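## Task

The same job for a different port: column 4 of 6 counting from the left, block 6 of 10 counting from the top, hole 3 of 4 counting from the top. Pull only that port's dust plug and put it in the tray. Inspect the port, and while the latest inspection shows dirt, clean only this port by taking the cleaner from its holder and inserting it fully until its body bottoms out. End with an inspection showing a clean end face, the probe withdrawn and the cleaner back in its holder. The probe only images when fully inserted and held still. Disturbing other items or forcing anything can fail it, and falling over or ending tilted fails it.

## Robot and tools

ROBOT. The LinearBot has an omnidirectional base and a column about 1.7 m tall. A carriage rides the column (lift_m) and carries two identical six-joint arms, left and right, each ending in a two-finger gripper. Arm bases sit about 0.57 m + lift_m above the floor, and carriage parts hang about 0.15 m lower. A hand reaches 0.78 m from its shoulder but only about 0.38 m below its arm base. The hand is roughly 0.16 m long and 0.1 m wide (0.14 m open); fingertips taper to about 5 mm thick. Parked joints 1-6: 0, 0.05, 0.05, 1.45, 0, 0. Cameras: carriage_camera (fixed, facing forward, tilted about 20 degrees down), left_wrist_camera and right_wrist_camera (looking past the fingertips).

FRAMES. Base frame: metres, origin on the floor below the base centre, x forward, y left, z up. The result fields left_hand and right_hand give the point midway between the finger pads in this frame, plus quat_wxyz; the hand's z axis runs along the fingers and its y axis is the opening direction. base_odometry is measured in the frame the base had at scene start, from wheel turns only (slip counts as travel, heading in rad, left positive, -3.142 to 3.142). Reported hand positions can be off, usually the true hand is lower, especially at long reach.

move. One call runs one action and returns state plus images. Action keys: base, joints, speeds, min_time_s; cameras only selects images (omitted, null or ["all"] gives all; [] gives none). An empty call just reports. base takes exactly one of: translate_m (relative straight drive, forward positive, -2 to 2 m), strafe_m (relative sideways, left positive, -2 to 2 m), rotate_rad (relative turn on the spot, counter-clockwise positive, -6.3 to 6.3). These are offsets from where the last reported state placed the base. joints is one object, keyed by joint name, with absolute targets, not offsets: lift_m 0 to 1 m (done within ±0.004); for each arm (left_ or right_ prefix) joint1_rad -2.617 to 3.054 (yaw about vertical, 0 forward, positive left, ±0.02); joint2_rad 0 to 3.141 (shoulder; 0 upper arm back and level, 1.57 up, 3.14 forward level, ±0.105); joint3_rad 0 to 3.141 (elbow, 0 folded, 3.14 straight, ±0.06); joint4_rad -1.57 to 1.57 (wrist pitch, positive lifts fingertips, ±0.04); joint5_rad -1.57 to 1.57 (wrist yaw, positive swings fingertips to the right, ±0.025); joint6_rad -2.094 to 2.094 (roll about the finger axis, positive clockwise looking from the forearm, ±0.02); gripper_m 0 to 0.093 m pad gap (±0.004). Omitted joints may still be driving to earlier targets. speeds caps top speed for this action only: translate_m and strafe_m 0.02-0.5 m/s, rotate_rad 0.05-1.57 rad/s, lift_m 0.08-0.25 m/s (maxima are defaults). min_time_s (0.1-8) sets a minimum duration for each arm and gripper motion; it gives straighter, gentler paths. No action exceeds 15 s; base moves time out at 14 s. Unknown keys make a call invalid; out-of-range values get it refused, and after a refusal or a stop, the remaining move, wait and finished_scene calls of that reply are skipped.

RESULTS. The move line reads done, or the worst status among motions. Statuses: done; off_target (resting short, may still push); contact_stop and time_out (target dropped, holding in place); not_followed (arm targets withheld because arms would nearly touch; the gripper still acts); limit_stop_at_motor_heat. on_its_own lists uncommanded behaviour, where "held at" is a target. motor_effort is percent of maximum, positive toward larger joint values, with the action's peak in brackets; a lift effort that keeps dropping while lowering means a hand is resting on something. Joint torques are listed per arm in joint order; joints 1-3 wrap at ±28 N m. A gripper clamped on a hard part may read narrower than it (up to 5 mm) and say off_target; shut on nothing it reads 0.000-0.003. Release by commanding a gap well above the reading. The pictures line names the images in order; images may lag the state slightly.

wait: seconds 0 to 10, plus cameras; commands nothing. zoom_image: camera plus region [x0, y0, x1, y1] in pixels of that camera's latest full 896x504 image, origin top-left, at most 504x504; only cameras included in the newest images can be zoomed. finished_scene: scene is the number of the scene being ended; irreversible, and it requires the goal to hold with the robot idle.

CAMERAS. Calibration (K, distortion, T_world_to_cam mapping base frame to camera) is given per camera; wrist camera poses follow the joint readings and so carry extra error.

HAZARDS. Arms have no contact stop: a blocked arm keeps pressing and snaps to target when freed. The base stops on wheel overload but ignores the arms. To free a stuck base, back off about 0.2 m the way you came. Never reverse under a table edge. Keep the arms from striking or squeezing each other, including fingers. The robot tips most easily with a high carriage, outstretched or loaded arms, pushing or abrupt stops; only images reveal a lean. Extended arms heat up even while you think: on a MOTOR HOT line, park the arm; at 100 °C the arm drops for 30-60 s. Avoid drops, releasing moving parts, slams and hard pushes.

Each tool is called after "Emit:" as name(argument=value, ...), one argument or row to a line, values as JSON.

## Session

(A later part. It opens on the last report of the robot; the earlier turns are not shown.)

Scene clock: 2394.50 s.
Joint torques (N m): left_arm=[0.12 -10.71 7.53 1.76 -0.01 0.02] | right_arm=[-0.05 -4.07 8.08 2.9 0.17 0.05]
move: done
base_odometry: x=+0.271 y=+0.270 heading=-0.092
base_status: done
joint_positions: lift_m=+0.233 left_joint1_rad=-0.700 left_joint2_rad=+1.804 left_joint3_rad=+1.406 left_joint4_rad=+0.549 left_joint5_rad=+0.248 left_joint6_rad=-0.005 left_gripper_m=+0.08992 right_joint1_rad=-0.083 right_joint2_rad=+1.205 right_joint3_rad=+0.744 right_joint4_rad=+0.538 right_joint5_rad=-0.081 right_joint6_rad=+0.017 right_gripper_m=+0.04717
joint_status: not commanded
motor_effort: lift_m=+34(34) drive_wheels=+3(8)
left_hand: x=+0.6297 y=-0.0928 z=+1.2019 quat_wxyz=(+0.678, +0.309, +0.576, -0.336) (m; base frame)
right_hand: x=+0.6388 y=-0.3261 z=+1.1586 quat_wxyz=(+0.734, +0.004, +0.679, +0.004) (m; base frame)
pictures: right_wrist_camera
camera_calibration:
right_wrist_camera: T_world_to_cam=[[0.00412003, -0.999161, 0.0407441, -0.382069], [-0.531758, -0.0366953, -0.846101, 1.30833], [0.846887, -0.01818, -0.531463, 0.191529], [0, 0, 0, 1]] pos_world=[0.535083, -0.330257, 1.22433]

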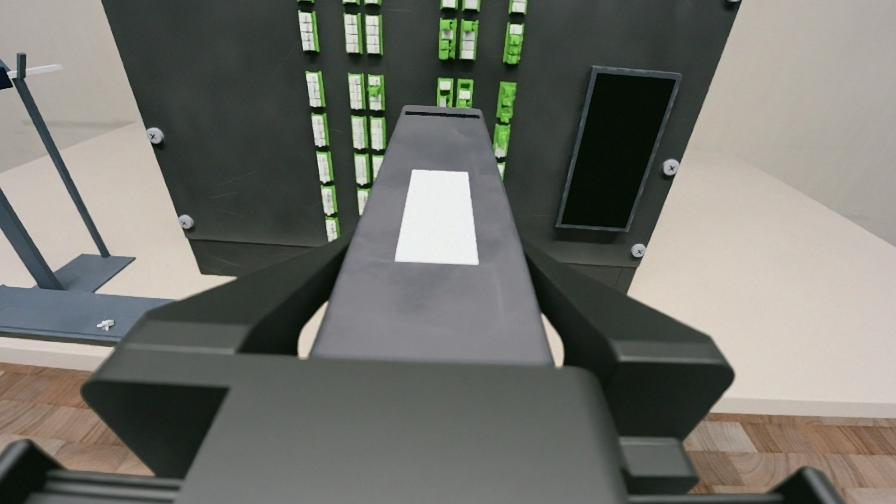

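Emit:
move(
  base={"translate_m":-0.012},
  speeds={"translate_m":0.02},
  cameras=["left_wrist_camera","right_wrist_camera"],
)

Emit:
zoom_image(
  camera="left_wrist_camera",
  region=[360, 110, 460, 190],
)

Scene clock: 2443.73 s.
Joint torques (N m): left_arm=[0.16 -10.76 7.47 1.76 0.02 0] | right_arm=[-0.16 -8.31 6.74 2.53 0.1 0.05]
move: done
base_odometry: x=+0.259 y=+0.271 heading=-0.092
base_status: done
joint_positions: lift_m=+0.233 left_joint1_rad=-0.700 left_joint2_rad=+1.804 left_joint3_rad=+1.406 left_joint4_rad=+0.549 left_joint5_rad=+0.248 left_joint6_rad=-0.005 left_gripper_m=+0.08992 right_joint1_rad=-0.082 right_joint2_rad=+1.250 right_joint3_rad=+0.761 right_joint4_rad=+0.572 right_joint5_rad=-0.076 right_joint6_rad=+0.017 right_gripper_m=+0.04715
joint_status: not commanded
motor_effort: lift_m=+34(34) drive_wheels=-4(13)
left_hand: x=+0.6297 y=-0.0928 z=+1.2019 quat_wxyz=(+0.678, +0.309, +0.576, -0.336) (m; base frame)
right_hand: x=+0.6482 y=-0.3273 z=+1.1568 quat_wxyz=(+0.736, +0.006, +0.677, +0.002) (m; base frame)
pictures: left_wrist_camera, right_wrist_camera
camera_calibration:
left_wrist_camera: T_world_to_cam=[[-0.817541, -0.575589, -0.0179982, 0.487234], [-0.238533, 0.366917, -0.899151, 1.27343], [0.524146, -0.7308, -0.437267, 0.252274], [0, 0, 0, 1]] pos_world=[0.569861, -0.00243561, 1.26409]
right_wrist_camera: T_world_to_cam=[[0.0000465289, -0.999167, 0.0408144, -0.38068], [-0.527407, -0.0347009, -0.848904, 1.31285], [0.849612, -0.0214863, -0.52697, 0.174598], [0, 0, 0, 1]] pos_world=[0.544085, -0.331054, 1.22203]

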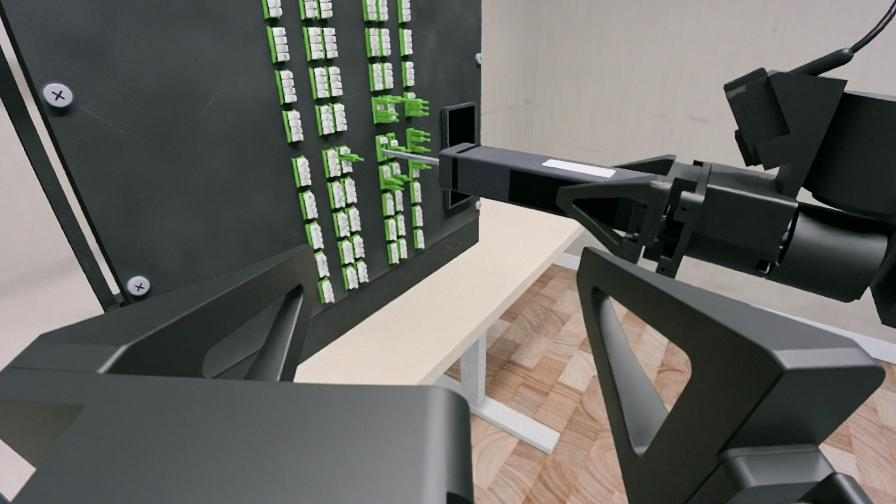

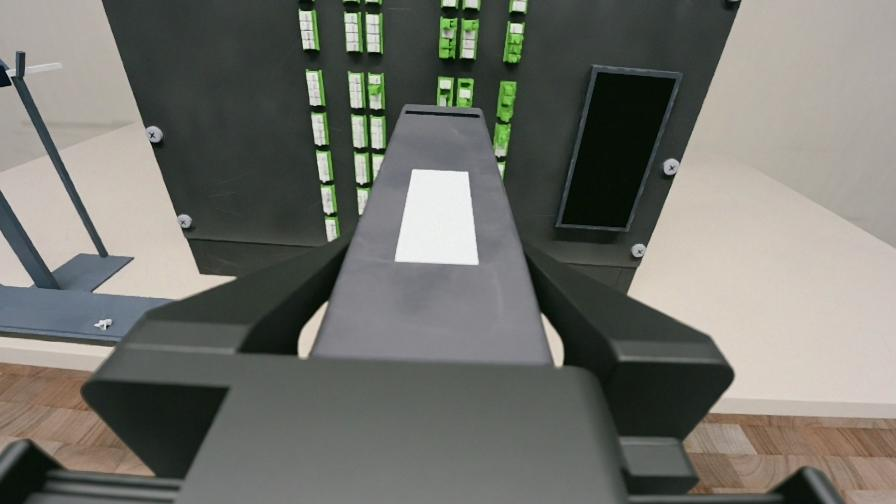

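Scaled by 5.040 from the camera's 896x504 image, which has a finer 1280x720 frame.

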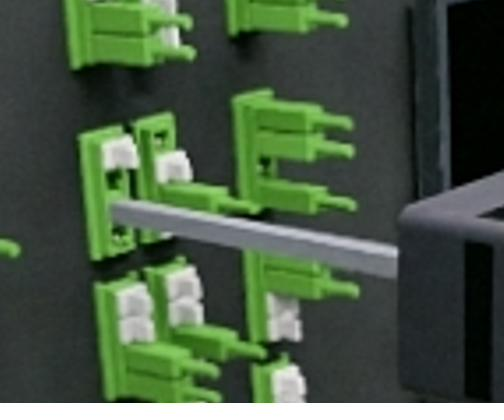

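Emit:
move(
  joints={"lift_m":0.2360,"right_joint5_rad":-0.05},
  min_time_s=1,
  cameras=[],
)

Emit:
move(
  joints={"lift_m":0.2390},
  min_time_s=1,
  cameras=["left_wrist_camera","right_wrist_camera"],
)

Emit:
zoom_image(
  camera="left_wrist_camera",
  region=[360, 110, 460, 190],
)

Scene clock: 2452.23 s.
Joint torques (N m): left_arm=[0.28 -10.77 7.43 1.78 0.01 0.05] | right_arm=[-0.16 -8.25 6.75 2.59 0.25 0.05]
move: off_target
base_odometry: x=+0.259 y=+0.271 heading=-0.092
base_status: not commanded
joint_positions: lift_m=+0.236 left_joint1_rad=-0.700 left_joint2_rad=+1.804 left_joint3_rad=+1.406 left_joint4_rad=+0.549 left_joint5_rad=+0.248 left_joint6_rad=-0.005 left_gripper_m=+0.08992 right_joint1_rad=-0.082 right_joint2_rad=+1.250 right_joint3_rad=+0.761 right_joint4_rad=+0.567 right_joint5_rad=-0.075 right_joint6_rad=+0.017 right_gripper_m=+0.04715
joint_status: right_joint5_rad off_target (ended at -0.075, target -0.050); the others done
motor_effort: lift_m=+34(40) drive_wheels=-4(4)
left_hand: x=+0.6297 y=-0.0928 z=+1.2050 quat_wxyz=(+0.679, +0.309, +0.576, -0.336) (m; base frame)
right_hand: x=+0.6483 y=-0.3275 z=+1.1584 quat_wxyz=(+0.734, +0.006, +0.679, +0.002) (m; base frame)
pictures: none
No camera images: "cameras" was empty.

"min_time_s" has no arm or gripper joint beside it: it slows only arm and gripper motions. Command such a joint too, or leave it out

Scaled by 5.040 from the camera's 896x504 image, which has a finer 1280x720 frame.

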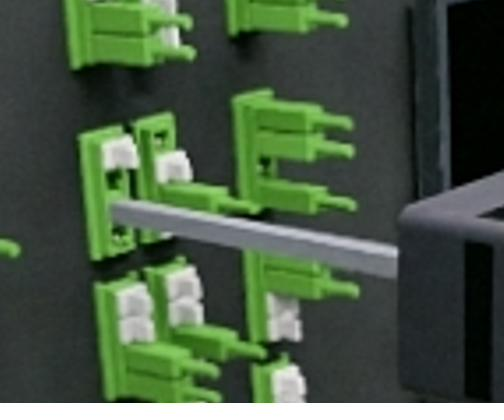

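Emit:
move(
  joints={"lift_m":0.240},
  cameras=[],
)

Emit:
move(
  joints={"lift_m":0.244},
  cameras=["left_wrist_camera"],
)

Emit:
zoom_image(
  camera="left_wrist_camera",
  region=[360, 130, 460, 210],
)

Scene clock: 2457.00 s.
Joint torques (N m): left_arm=[0.27 -10.76 7.43 1.75 -0.01 0] | right_arm=[-0.17 -8.23 6.74 2.69 0.26 0.05]
move: done
base_odometry: x=+0.259 y=+0.271 heading=-0.092
base_status: not commanded
joint_positions: lift_m=+0.240 left_joint1_rad=-0.700 left_joint2_rad=+1.803 left_joint3_rad=+1.406 left_joint4_rad=+0.550 left_joint5_rad=+0.248 left_joint6_rad=-0.005 left_gripper_m=+0.08992 right_joint1_rad=-0.082 right_joint2_rad=+1.250 right_joint3_rad=+0.761 right_joint4_rad=+0.558 right_joint5_rad=-0.075 right_joint6_rad=+0.017 right_gripper_m=+0.04715
joint_status: all done
motor_effort: lift_m=+33(38) drive_wheels=-4(4)
left_hand: x=+0.6296 y=-0.0927 z=+1.2093 quat_wxyz=(+0.679, +0.308, +0.576, -0.336) (m; base frame)
right_hand: x=+0.6485 y=-0.3275 z=+1.1603 quat_wxyz=(+0.731, +0.007, +0.683, +0.002) (m; base frame)
pictures: none
No camera images: "cameras" was empty.

Scene clock: 2457.47 s.
Joint torques (N m): left_arm=[0.06 -10.78 7.27 1.77 -0.08 0.01] | right_arm=[-0.17 -8.31 6.75 2.79 0.25 0.05]
move: done
base_odometry: x=+0.259 y=+0.271 heading=-0.092
base_status: not commanded
joint_positions: lift_m=+0.244 left_joint1_rad=-0.700 left_joint2_rad=+1.803 left_joint3_rad=+1.406 left_joint4_rad=+0.550 left_joint5_rad=+0.248 left_joint6_rad=-0.005 left_gripper_m=+0.08992 right_joint1_rad=-0.081 right_joint2_rad=+1.250 right_joint3_rad=+0.761 right_joint4_rad=+0.550 right_joint5_rad=-0.075 right_joint6_rad=+0.017 right_gripper_m=+0.04715
joint_status: all done
motor_effort: lift_m=+34(46) drive_wheels=-3(4)
left_hand: x=+0.6295 y=-0.0926 z=+1.2135 quat_wxyz=(+0.679, +0.308, +0.575, -0.336) (m; base frame)
right_hand: x=+0.6486 y=-0.3274 z=+1.1624 quat_wxyz=(+0.728, +0.007, +0.685, +0.002) (m; base frame)
pictures: left_wrist_camera
camera_calibration:
left_wrist_camera: T_world_to_cam=[[-0.817537, -0.57558, -0.0184715, 0.487911], [-0.237434, 0.366119, -0.899768, 1.28378], [0.524651, -0.731208, -0.435978, 0.255674], [0, 0, 0, 1]] pos_world=[0.569559, -0.00223476, 1.27559]

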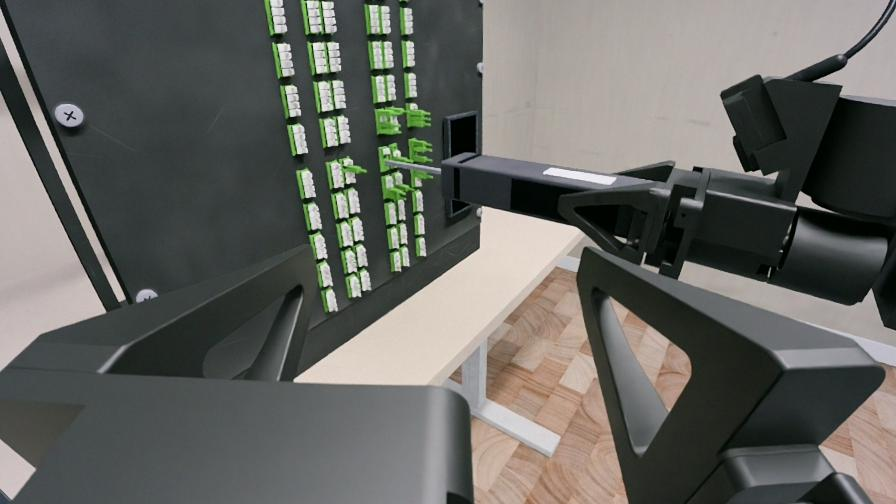

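Scaled by 5.040 from the camera's 896x504 image, which has a finer 1280x720 frame.

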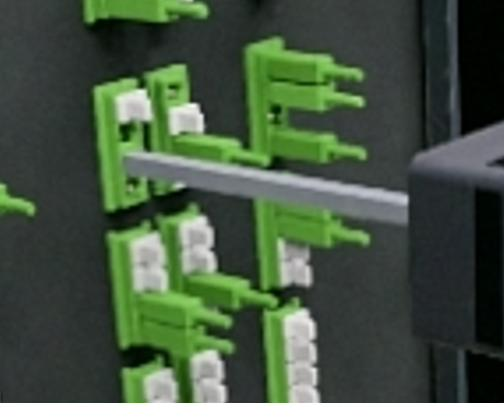

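Emit:
move(
  base={"translate_m":-0.0015},
  speeds={"translate_m":0.02},
  joints={"right_joint5_rad":-0.07},
  cameras=[],
)

Emit:
move(
  joints={"lift_m":0.2475},
  cameras=["left_wrist_camera","right_wrist_camera"],
)

Scene clock: 2461.20 s.
Joint torques (N m): left_arm=[0.21 -10.78 7.57 1.77 0 0.02] | right_arm=[-0.16 -7.23 7.04 2.91 0.04 0.05]
move: done
base_odometry: x=+0.258 y=+0.272 heading=-0.091
base_status: done
joint_positions: lift_m=+0.244 left_joint1_rad=-0.701 left_joint2_rad=+1.803 left_joint3_rad=+1.406 left_joint4_rad=+0.550 left_joint5_rad=+0.248 left_joint6_rad=-0.005 left_gripper_m=+0.08992 right_joint1_rad=-0.081 right_joint2_rad=+1.239 right_joint3_rad=+0.757 right_joint4_rad=+0.541 right_joint5_rad=-0.075 right_joint6_rad=+0.017 right_gripper_m=+0.04715
joint_status: all done
motor_effort: lift_m=+34(34) drive_wheels=+4(11)
left_hand: x=+0.6292 y=-0.0929 z=+1.2135 quat_wxyz=(+0.679, +0.309, +0.575, -0.336) (m; base frame)
right_hand: x=+0.6463 y=-0.3271 z=+1.1631 quat_wxyz=(+0.728, +0.007, +0.686, +0.003) (m; base frame)
pictures: none
No camera images: "cameras" was empty.

Scene clock: 2461.67 s.
Joint torques (N m): left_arm=[0.09 -10.95 7.54 1.74 0.02 0.02] | right_arm=[-0.16 -7.08 7.31 2.93 0.03 0.05]
move: done
base_odometry: x=+0.258 y=+0.272 heading=-0.091
base_status: not commanded
joint_positions: lift_m=+0.247 left_joint1_rad=-0.701 left_joint2_rad=+1.803 left_joint3_rad=+1.406 left_joint4_rad=+0.551 left_joint5_rad=+0.248 left_joint6_rad=-0.005 left_gripper_m=+0.08992 right_joint1_rad=-0.081 right_joint2_rad=+1.238 right_joint3_rad=+0.755 right_joint4_rad=+0.536 right_joint5_rad=-0.075 right_joint6_rad=+0.017 right_gripper_m=+0.04715
joint_status: all done
motor_effort: lift_m=+34(38) drive_wheels=+4(4)
left_hand: x=+0.6292 y=-0.0929 z=+1.2173 quat_wxyz=(+0.679, +0.309, +0.575, -0.336) (m; base frame)
right_hand: x=+0.6459 y=-0.3271 z=+1.1646 quat_wxyz=(+0.725, +0.007, +0.688, +0.003) (m; base frame)
pictures: left_wrist_camera, right_wrist_camera
camera_calibration:
left_wrist_camera: T_world_to_cam=[[-0.817978, -0.574946, -0.0186756, 0.488132], [-0.236411, 0.365585, -0.900254, 1.28706], [0.524425, -0.731973, -0.434964, 0.256082], [0, 0, 0, 1]] pos_world=[0.569262, -0.00243719, 1.27919]
right_wrist_camera: T_world_to_cam=[[0.000814582, -0.999265, 0.038326, -0.378497], [-0.552344, -0.0323988, -0.832987, 1.31658], [0.833616, -0.0204906, -0.551964, 0.220378], [0, 0, 0, 1]] pos_world=[0.543804, -0.331047, 1.23284]

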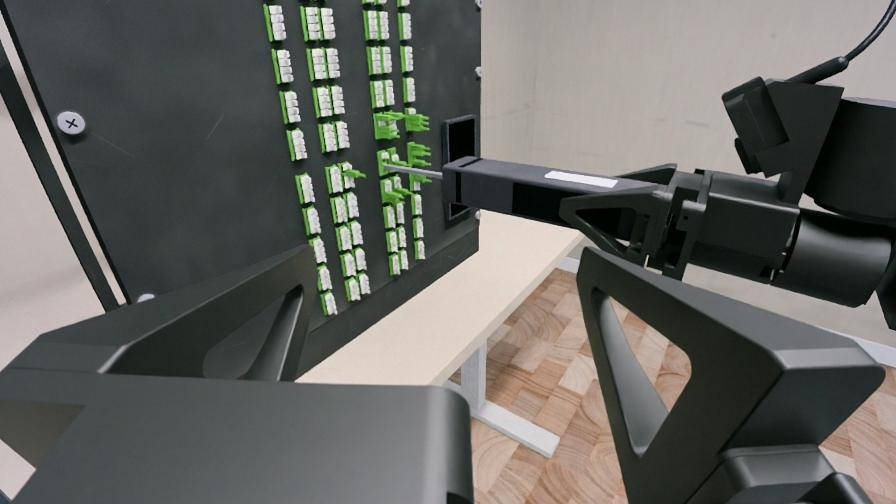

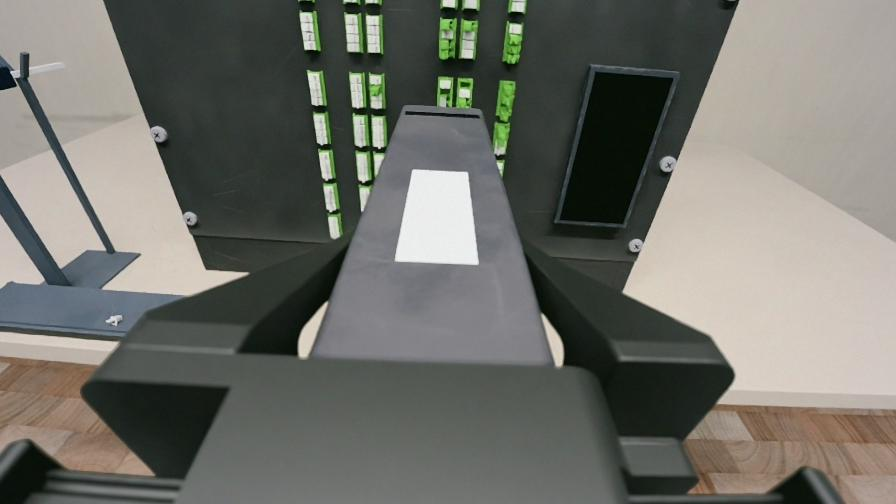

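Emit:
move(
  base={"translate_m":-0.006},
  speeds={"translate_m":0.02},
  cameras=["right_wrist_camera"],
)

Scene clock: 2466.57 s.
Joint torques (N m): left_arm=[0.1 -10.65 7.39 1.77 -0.02 0.05] | right_arm=[-0.18 -6.83 7.23 3.05 0.04 0.05]
move: done
base_odometry: x=+0.252 y=+0.272 heading=-0.091
base_status: done
joint_positions: lift_m=+0.247 left_joint1_rad=-0.701 left_joint2_rad=+1.803 left_joint3_rad=+1.406 left_joint4_rad=+0.549 left_joint5_rad=+0.248 left_joint6_rad=-0.005 left_gripper_m=+0.08992 right_joint1_rad=-0.081 right_joint2_rad=+1.236 right_joint3_rad=+0.755 right_joint4_rad=+0.528 right_joint5_rad=-0.075 right_joint6_rad=+0.017 right_gripper_m=+0.04715
joint_status: not commanded
motor_effort: lift_m=+34(34) drive_wheels=+4(8)
left_hand: x=+0.6293 y=-0.0929 z=+1.2168 quat_wxyz=(+0.679, +0.309, +0.576, -0.336) (m; base frame)
right_hand: x=+0.6456 y=-0.3271 z=+1.1634 quat_wxyz=(+0.723, +0.007, +0.690, +0.003) (m; base frame)
pictures: right_wrist_camera
camera_calibration:
right_wrist_camera: T_world_to_cam=[[0.00107098, -0.999284, 0.0378233, -0.377999], [-0.557363, -0.0320001, -0.829652, 1.31489], [0.830269, -0.0201928, -0.556998, 0.228101], [0, 0, 0, 1]] pos_world=[0.543888, -0.331046, 1.23225]

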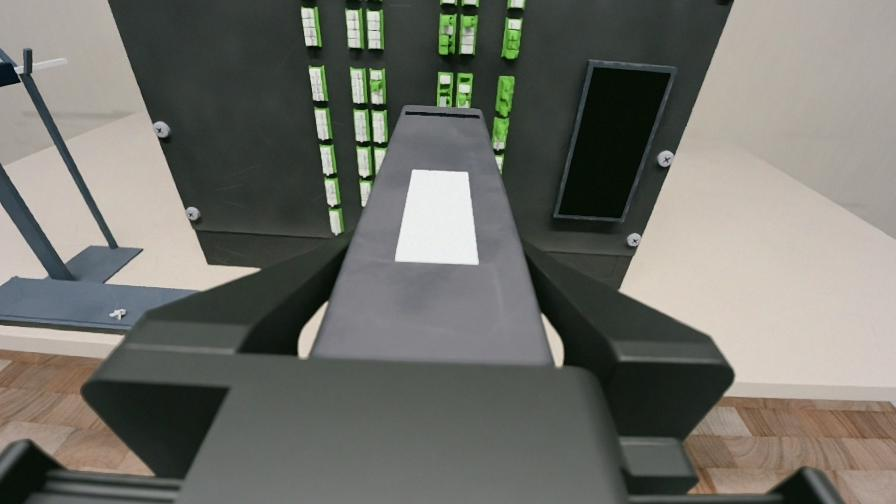

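Emit:
move(
  base={"translate_m":-0.03},
  speeds={"translate_m":0.05},
  cameras=[],
)

Emit:
move(
  base={"rotate_rad":-0.03},
  speeds={"rotate_rad":0.1},
  cameras=[],
)

Emit:
move(
  base={"strafe_m":0.028},
  speeds={"strafe_m":0.05},
)

Emit:
zoom_image(
  camera="right_wrist_camera",
  region=[100, 90, 260, 250],
)

Emit:
zoom_image(
  camera="right_wrist_camera",
  region=[580, 100, 740, 260],
)

Emit:
zoom_image(
  camera="right_wrist_camera",
  region=[375, 90, 515, 230],
)

Emit:
zoom_image(
  camera="right_wrist_camera",
  region=[295, 230, 435, 370],
)

Emit:
zoom_image(
  camera="right_wrist_camera",
  region=[435, 230, 575, 370],
)

Scene clock: 2478.23 s.
Joint torques (N m): left_arm=[0.29 -10.78 7.42 1.74 0.01 0.03] | right_arm=[-0.14 -6.84 7.2 3.04 0.04 0.05]
move: done
base_odometry: x=+0.222 y=+0.275 heading=-0.091
base_status: done
joint_positions: lift_m=+0.247 left_joint1_rad=-0.701 left_joint2_rad=+1.803 left_joint3_rad=+1.406 left_joint4_rad=+0.549 left_joint5_rad=+0.248 left_joint6_rad=-0.005 left_gripper_m=+0.08992 right_joint1_rad=-0.081 right_joint2_rad=+1.235 right_joint3_rad=+0.755 right_joint4_rad=+0.527 right_joint5_rad=-0.075 right_joint6_rad=+0.017 right_gripper_m=+0.04715
joint_status: not commanded
motor_effort: lift_m=+34(34) drive_wheels=+3(8)
left_hand: x=+0.6294 y=-0.0928 z=+1.2168 quat_wxyz=(+0.679, +0.309, +0.576, -0.336) (m; base frame)
right_hand: x=+0.6455 y=-0.3271 z=+1.1634 quat_wxyz=(+0.723, +0.007, +0.691, +0.003) (m; base frame)
pictures: none
No camera images: "cameras" was empty.

Scene clock: 2478.97 s.
Joint torques (N m): left_arm=[0.2 -10.73 7.36 1.78 -0.04 0.01] | right_arm=[0.05 -6.84 7.23 3.05 0.02 0.05]
move: done
base_odometry: x=+0.222 y=+0.275 heading=-0.120
base_status: done
joint_positions: lift_m=+0.247 left_joint1_rad=-0.701 left_joint2_rad=+1.803 left_joint3_rad=+1.406 left_joint4_rad=+0.549 left_joint5_rad=+0.248 left_joint6_rad=-0.005 left_gripper_m=+0.08992 right_joint1_rad=-0.084 right_joint2_rad=+1.235 right_joint3_rad=+0.755 right_joint4_rad=+0.526 right_joint5_rad=-0.073 right_joint6_rad=+0.017 right_gripper_m=+0.04715
joint_status: not commanded
motor_effort: lift_m=+34(34) drive_wheels=-4(11)
left_hand: x=+0.6294 y=-0.0928 z=+1.2168 quat_wxyz=(+0.679, +0.309, +0.576, -0.336) (m; base frame)
right_hand: x=+0.6454 y=-0.3287 z=+1.1633 quat_wxyz=(+0.723, +0.009, +0.691, +0.001) (m; base frame)
pictures: none
No camera images: "cameras" was empty.

Scene clock: 2480.03 s.
Joint torques (N m): left_arm=[0.16 -10.69 7.45 1.77 -0.01 0] | right_arm=[0.02 -6.84 7.21 3.05 0.03 0.05]
move: done
base_odometry: x=+0.226 y=+0.303 heading=-0.120
base_status: done
joint_positions: lift_m=+0.247 left_joint1_rad=-0.701 left_joint2_rad=+1.803 left_joint3_rad=+1.406 left_joint4_rad=+0.549 left_joint5_rad=+0.248 left_joint6_rad=-0.005 left_gripper_m=+0.08992 right_joint1_rad=-0.084 right_joint2_rad=+1.235 right_joint3_rad=+0.755 right_joint4_rad=+0.525 right_joint5_rad=-0.074 right_joint6_rad=+0.017 right_gripper_m=+0.04715
joint_status: not commanded
motor_effort: lift_m=+34(34) drive_wheels=-3(10)
left_hand: x=+0.6291 y=-0.0931 z=+1.2168 quat_wxyz=(+0.678, +0.309, +0.576, -0.336) (m; base frame)
right_hand: x=+0.6454 y=-0.3283 z=+1.1632 quat_wxyz=(+0.723, +0.008, +0.691, +0.002) (m; base frame)
pictures: carriage_camera, left_wrist_camera, right_wrist_camera
camera_calibration:
carriage_camera: T_world_to_cam=[[0.0471794, -0.998877, 0.00432653, -0.0143515], [-0.351189, -0.020642, -0.936077, 1.23575], [0.935115, 0.0426441, -0.351769, 0.307423], [0, 0, 0, 1]] pos_world=[0.147185, -0.00193668, 1.26497]
left_wrist_camera: T_world_to_cam=[[-0.818213, -0.574625, -0.018264, 0.487565], [-0.237561, 0.366853, -0.899435, 1.28661], [0.523538, -0.731591, -0.436672, 0.258462], [0, 0, 0, 1]] pos_world=[0.569265, -0.00274013, 1.27899]
right_wrist_camera: T_world_to_cam=[[-0.00264275, -0.999289, 0.0375985, -0.376496], [-0.558788, -0.0297052, -0.828778, 1.31523], [0.829306, -0.0231999, -0.558313, 0.229189], [0, 0, 0, 1]] pos_world=[0.543872, -0.331842, 1.23215]

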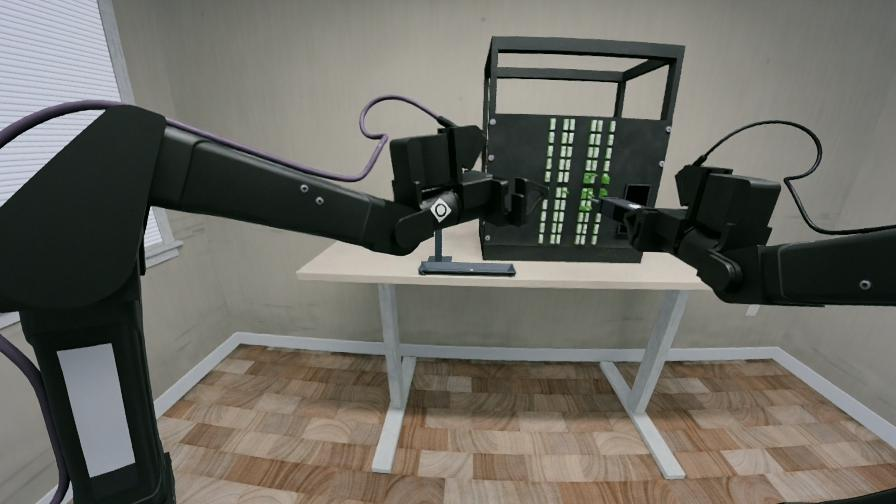

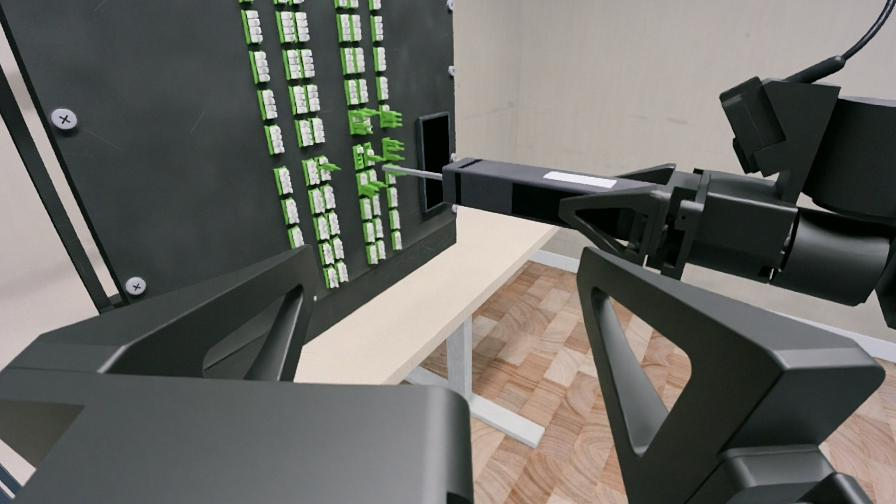

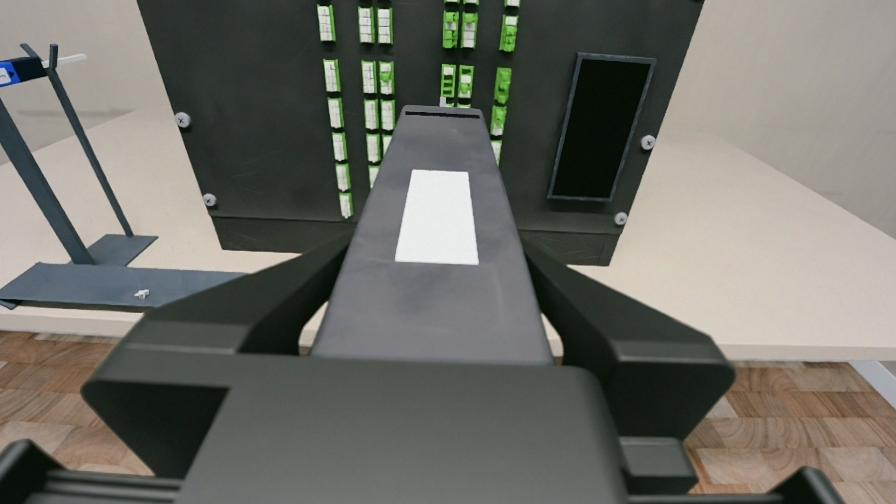

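Scaled by 3.150 from the camera's 896x504 image, which has a finer 1280x720 frame.

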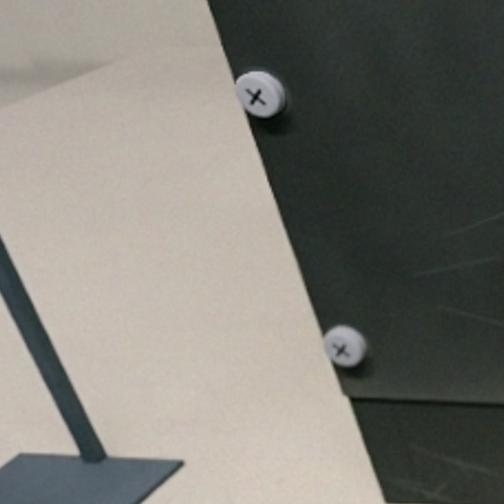

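Scaled by 3.150 from the camera's 896x504 image, which has a finer 1280x720 frame.

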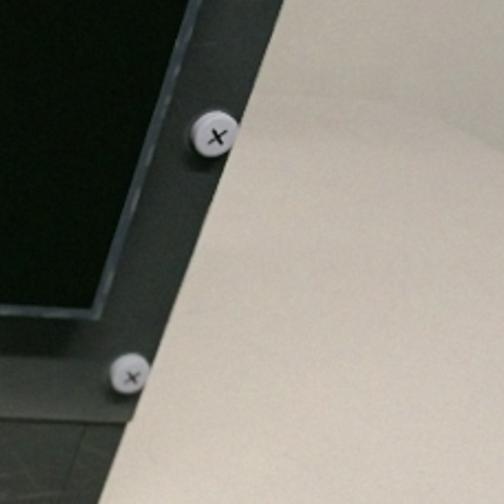

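Scaled by 3.600 from the camera's 896x504 image, which has a finer 1280x720 frame.

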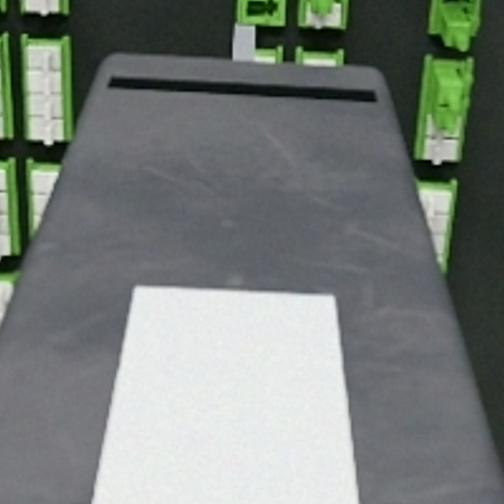

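Scaled by 3.600 from the camera's 896x504 image, which has a finer 1280x720 frame.

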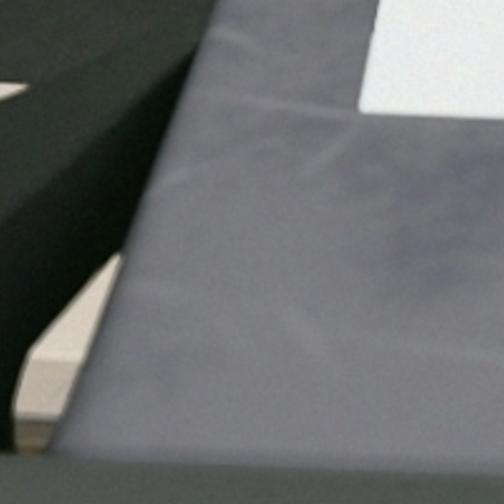

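Scaled by 3.600 from the camera's 896x504 image, which has a finer 1280x720 frame.

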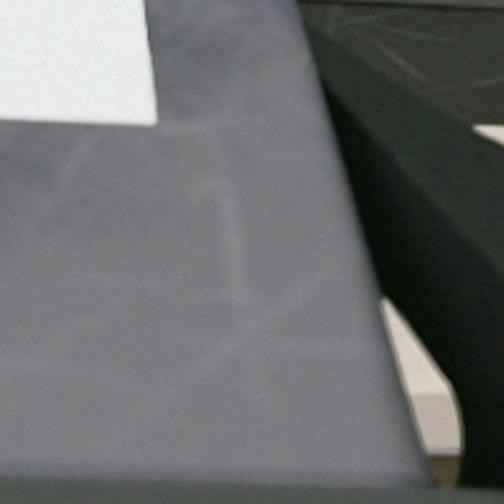

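Emit:
move(
  base={"translate_m":0.026},
  speeds={"translate_m":0.05},
  cameras=["right_wrist_camera","left_wrist_camera"],
)

Emit:
zoom_image(
  camera="right_wrist_camera",
  region=[425, 50, 485, 110],
)

Emit:
zoom_image(
  camera="left_wrist_camera",
  region=[350, 130, 450, 210],
)

Scene clock: 2495.80 s.
Joint torques (N m): left_arm=[0.23 -10.76 7.42 1.81 0.01 0.06] | right_arm=[0.02 -6.86 7.25 3.07 0.03 0.05]
move: done
base_odometry: x=+0.251 y=+0.299 heading=-0.120
base_status: done
joint_positions: lift_m=+0.247 left_joint1_rad=-0.701 left_joint2_rad=+1.803 left_joint3_rad=+1.406 left_joint4_rad=+0.548 left_joint5_rad=+0.248 left_joint6_rad=-0.005 left_gripper_m=+0.08992 right_joint1_rad=-0.084 right_joint2_rad=+1.234 right_joint3_rad=+0.755 right_joint4_rad=+0.524 right_joint5_rad=-0.074 right_joint6_rad=+0.017 right_gripper_m=+0.04715
joint_status: not commanded
motor_effort: lift_m=+34(34) drive_wheels=+3(8)
left_hand: x=+0.6291 y=-0.0931 z=+1.2167 quat_wxyz=(+0.678, +0.309, +0.576, -0.336) (m; base frame)
right_hand: x=+0.6454 y=-0.3283 z=+1.1630 quat_wxyz=(+0.723, +0.008, +0.691, +0.002) (m; base frame)
pictures: left_wrist_camera, right_wrist_camera
camera_calibration:
left_wrist_camera: T_world_to_cam=[[-0.818198, -0.57465, -0.0181375, 0.487475], [-0.237836, 0.367021, -0.899294, 1.28652], [0.523436, -0.731487, -0.436968, 0.258803], [0, 0, 0, 1]] pos_world=[0.569365, -0.0027402, 1.27889]
right_wrist_camera: T_world_to_cam=[[-0.00266944, -0.999292, 0.037521, -0.376387], [-0.559386, -0.0296093, -0.828379, 1.31509], [0.828903, -0.0232, -0.558911, 0.230147], [0, 0, 0, 1]] pos_world=[0.54387, -0.331842, 1.23215]

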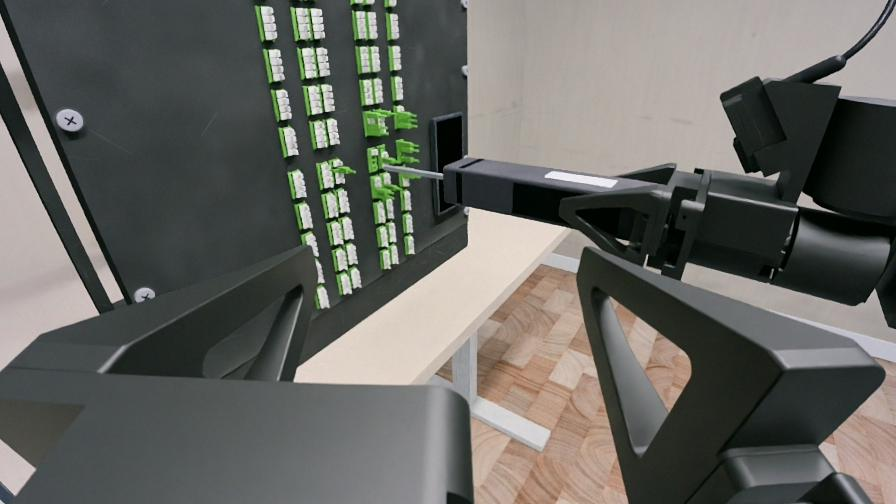

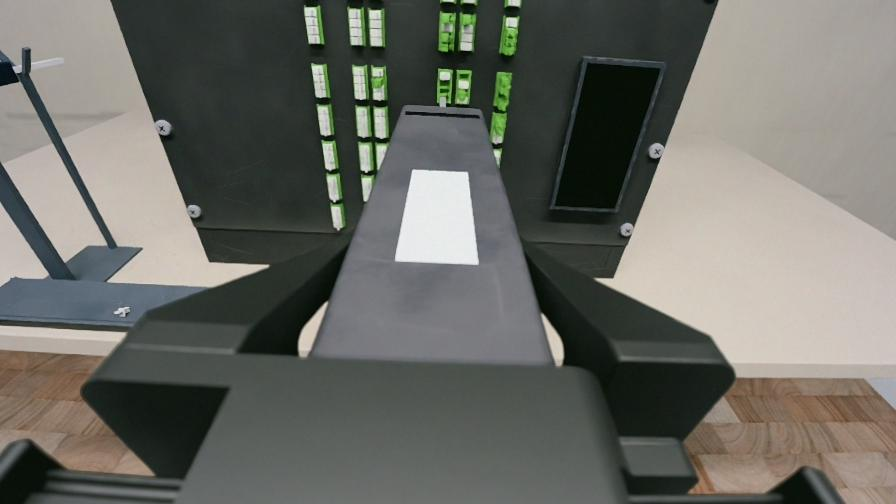

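Scaled by 8.400 from the camera's 896x504 image, which has a finer 1280x720 frame.

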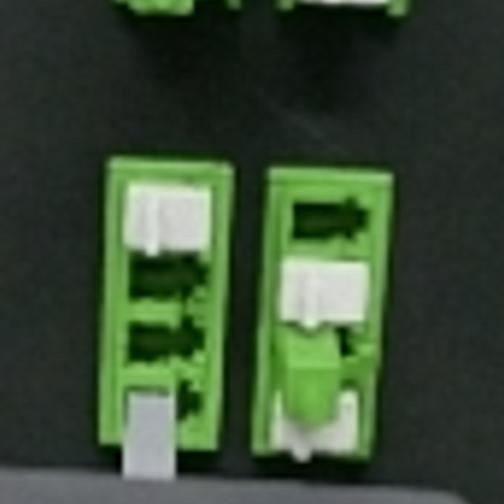

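Scaled by 5.040 from the camera's 896x504 image, which has a finer 1280x720 frame.

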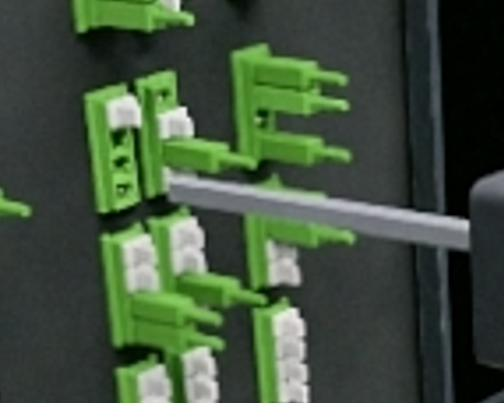

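Emit:
move(
  base={"translate_m":0.006},
  speeds={"translate_m":0.03},
  joints={"lift_m":0.2502},
  cameras=["right_wrist_camera","left_wrist_camera"],
)

Emit:
zoom_image(
  camera="right_wrist_camera",
  region=[425, 50, 485, 110],
)

Emit:
zoom_image(
  camera="left_wrist_camera",
  region=[350, 130, 450, 210],
)

Scene clock: 2505.23 s.
Joint torques (N m): left_arm=[0.17 -10.69 7.36 1.77 0.02 0.03] | right_arm=[0.03 -6.57 7.42 3.08 0.02 0.05]
move: done
base_odometry: x=+0.257 y=+0.299 heading=-0.121
base_status: done
joint_positions: lift_m=+0.250 left_joint1_rad=-0.701 left_joint2_rad=+1.803 left_joint3_rad=+1.406 left_joint4_rad=+0.550 left_joint5_rad=+0.248 left_joint6_rad=-0.005 left_gripper_m=+0.08992 right_joint1_rad=-0.084 right_joint2_rad=+1.232 right_joint3_rad=+0.753 right_joint4_rad=+0.523 right_joint5_rad=-0.074 right_joint6_rad=+0.017 right_gripper_m=+0.04715
joint_status: all done
motor_effort: lift_m=+34(40) drive_wheels=+4(6)
left_hand: x=+0.6294 y=-0.0928 z=+1.2197 quat_wxyz=(+0.679, +0.309, +0.575, -0.336) (m; base frame)
right_hand: x=+0.6448 y=-0.3282 z=+1.1653 quat_wxyz=(+0.722, +0.008, +0.692, +0.002) (m; base frame)
pictures: left_wrist_camera, right_wrist_camera
camera_calibration:
left_wrist_camera: T_world_to_cam=[[-0.817745, -0.575287, -0.0183868, 0.487838], [-0.237367, 0.366165, -0.899767, 1.28928], [0.524357, -0.731415, -0.435984, 0.258412], [0, 0, 0, 1]] pos_world=[0.569461, -0.00243621, 1.28169]
right_wrist_camera: T_world_to_cam=[[-0.00262544, -0.999292, 0.0375214, -0.376503], [-0.56035, -0.0296072, -0.827727, 1.31652], [0.828252, -0.0231982, -0.559876, 0.233452], [0, 0, 0, 1]] pos_world=[0.543367, -0.331842, 1.23455]

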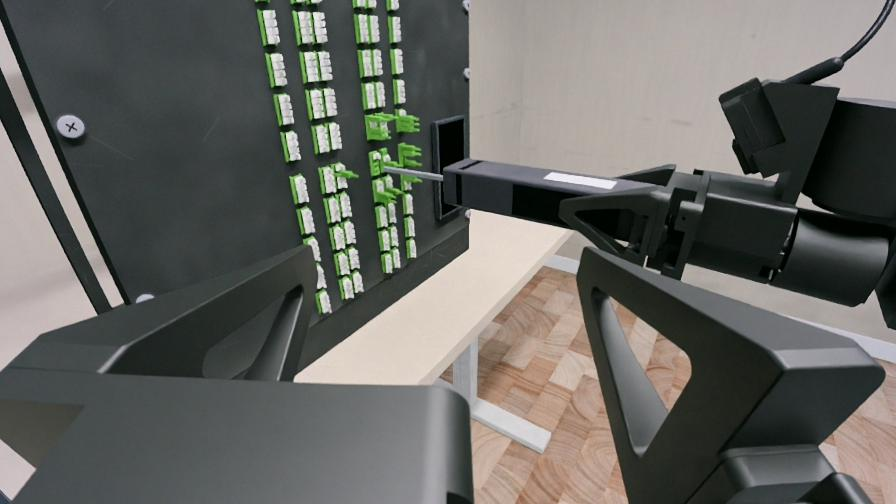

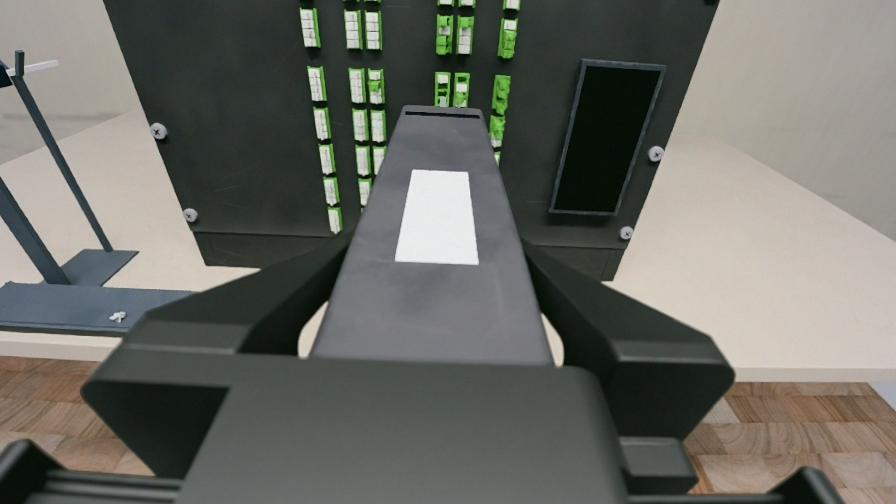

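Scaled by 8.400 from the camera's 896x504 image, which has a finer 1280x720 frame.

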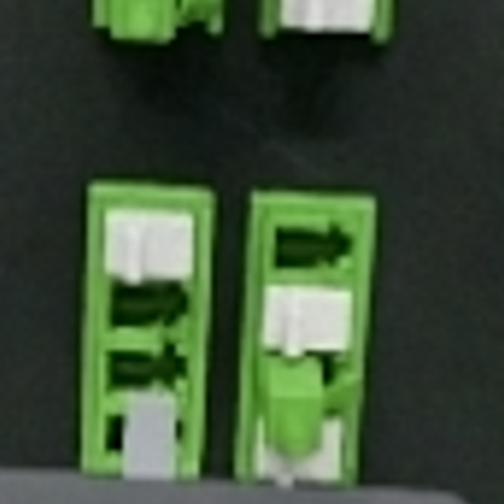

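Scaled by 5.040 from the camera's 896x504 image, which has a finer 1280x720 frame.

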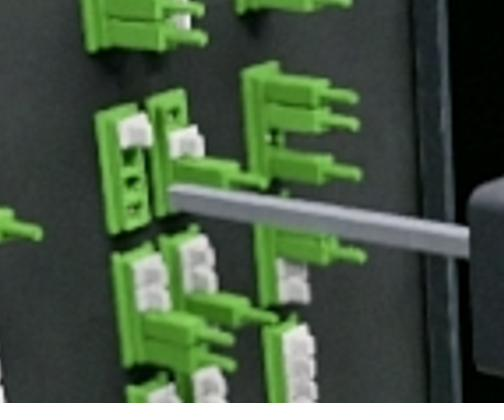

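Emit:
move(
  base={"translate_m":0.006},
  speeds={"translate_m":0.03},
  joints={"right_joint5_rad":-0.087},
  min_time_s=1,
  cameras=["right_wrist_camera"],
)

Emit:
zoom_image(
  camera="right_wrist_camera",
  region=[425, 50, 485, 110],
)

Scene clock: 2513.00 s.
Joint torques (N m): left_arm=[0.1 -10.63 7.31 1.75 -0.04 0.01] | right_arm=[0.02 -6.52 7.42 3.1 -0.11 0.05]
move: done
base_odometry: x=+0.263 y=+0.298 heading=-0.121
base_status: done
joint_positions: lift_m=+0.250 left_joint1_rad=-0.701 left_joint2_rad=+1.803 left_joint3_rad=+1.406 left_joint4_rad=+0.549 left_joint5_rad=+0.248 left_joint6_rad=-0.005 left_gripper_m=+0.08992 right_joint1_rad=-0.084 right_joint2_rad=+1.232 right_joint3_rad=+0.753 right_joint4_rad=+0.522 right_joint5_rad=-0.078 right_joint6_rad=+0.017 right_gripper_m=+0.04715
joint_status: all done
motor_effort: lift_m=+34(34) drive_wheels=+5(6)
left_hand: x=+0.6294 y=-0.0928 z=+1.2196 quat_wxyz=(+0.679, +0.309, +0.576, -0.336) (m; base frame)
right_hand: x=+0.6448 y=-0.3276 z=+1.1654 quat_wxyz=(+0.722, +0.007, +0.692, +0.003) (m; base frame)
pictures: right_wrist_camera
camera_calibration:
right_wrist_camera: T_world_to_cam=[[0.00117233, -0.999292, 0.0375959, -0.378365], [-0.560233, -0.0317983, -0.827725, 1.31577], [0.828334, -0.0200921, -0.559874, 0.23457], [0, 0, 0, 1]] pos_world=[0.543279, -0.331545, 1.23465]

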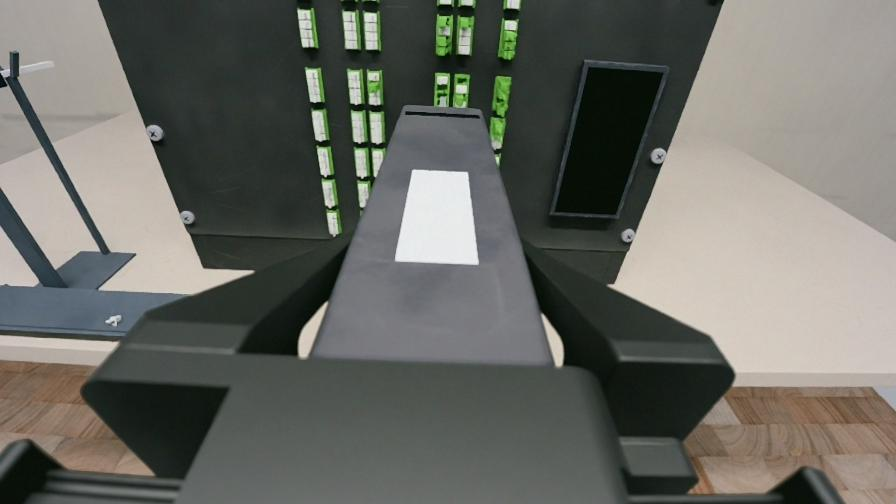

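Scaled by 8.400 from the camera's 896x504 image, which has a finer 1280x720 frame.

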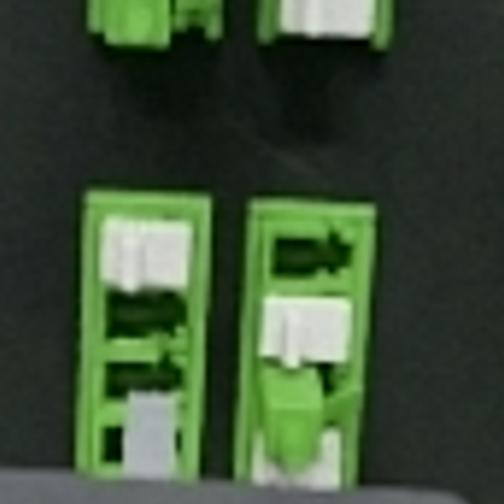

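Emit:
move(
  base={"strafe_m":0.003},
  speeds={"strafe_m":0.03},
  joints={"lift_m":0.251,"right_joint5_rad":-0.077},
  cameras=["right_wrist_camera","left_wrist_camera"],
)

Emit:
zoom_image(
  camera="right_wrist_camera",
  region=[425, 50, 485, 110],
)

Emit:
zoom_image(
  camera="left_wrist_camera",
  region=[350, 130, 450, 210],
)

Scene clock: 2519.70 s.
Joint torques (N m): left_arm=[-0.09 -10.65 7.42 1.78 0 0.04] | right_arm=[0.03 -6.57 7.43 3.1 0.01 0.05]
move: done
base_odometry: x=+0.263 y=+0.301 heading=-0.122
base_status: done
joint_positions: lift_m=+0.251 left_joint1_rad=-0.699 left_joint2_rad=+1.803 left_joint3_rad=+1.406 left_joint4_rad=+0.549 left_joint5_rad=+0.248 left_joint6_rad=-0.005 left_gripper_m=+0.08992 right_joint1_rad=-0.083 right_joint2_rad=+1.232 right_joint3_rad=+0.753 right_joint4_rad=+0.522 right_joint5_rad=-0.079 right_joint6_rad=+0.017 right_gripper_m=+0.04715
joint_status: all done
motor_effort: lift_m=+35(38) drive_wheels=+4(11)
left_hand: x=+0.6300 y=-0.0922 z=+1.2203 quat_wxyz=(+0.679, +0.308, +0.576, -0.335) (m; base frame)
right_hand: x=+0.6448 y=-0.3272 z=+1.1660 quat_wxyz=(+0.722, +0.006, +0.692, +0.003) (m; base frame)
pictures: left_wrist_camera, right_wrist_camera
camera_calibration:
left_wrist_camera: T_world_to_cam=[[-0.816879, -0.576518, -0.0183334, 0.487982], [-0.238128, 0.366017, -0.899626, 1.2901], [0.525361, -0.73052, -0.436276, 0.258633], [0, 0, 0, 1]] pos_world=[0.569955, -0.00193018, 1.28239]
right_wrist_camera: T_world_to_cam=[[0.00276572, -0.999289, 0.0376075, -0.379069], [-0.560498, -0.032694, -0.82751, 1.31591], [0.828151, -0.0187903, -0.560189, 0.235744], [0, 0, 0, 1]] pos_world=[0.543383, -0.331347, 1.23525]

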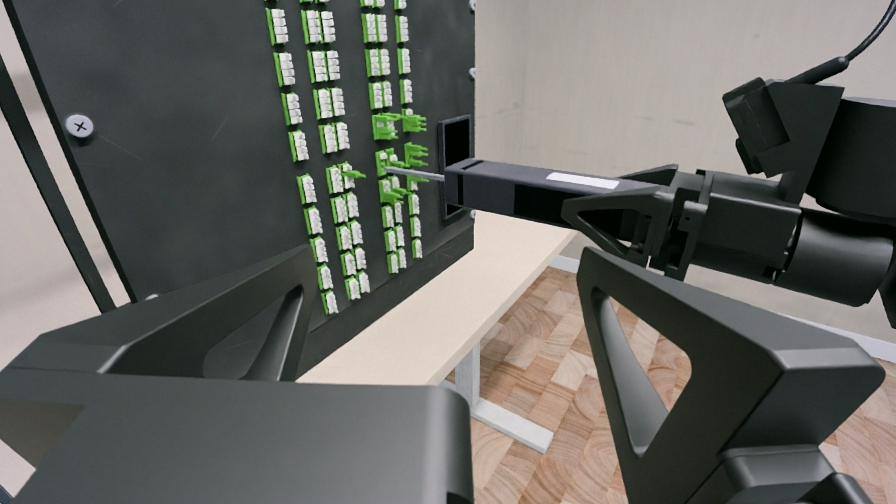

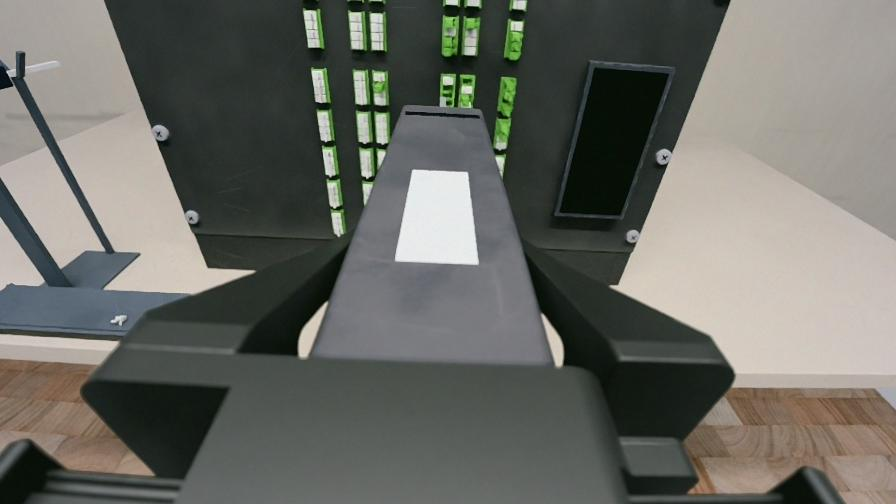

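Scaled by 8.400 from the camera's 896x504 image, which has a finer 1280x720 frame.

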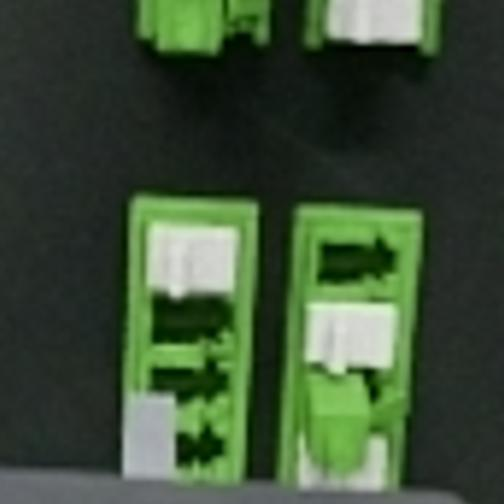

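Scaled by 5.040 from the camera's 896x504 image, which has a finer 1280x720 frame.

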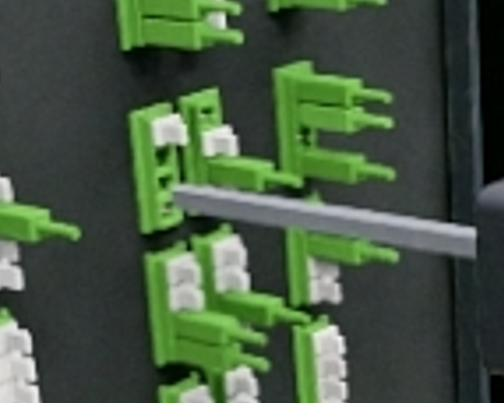

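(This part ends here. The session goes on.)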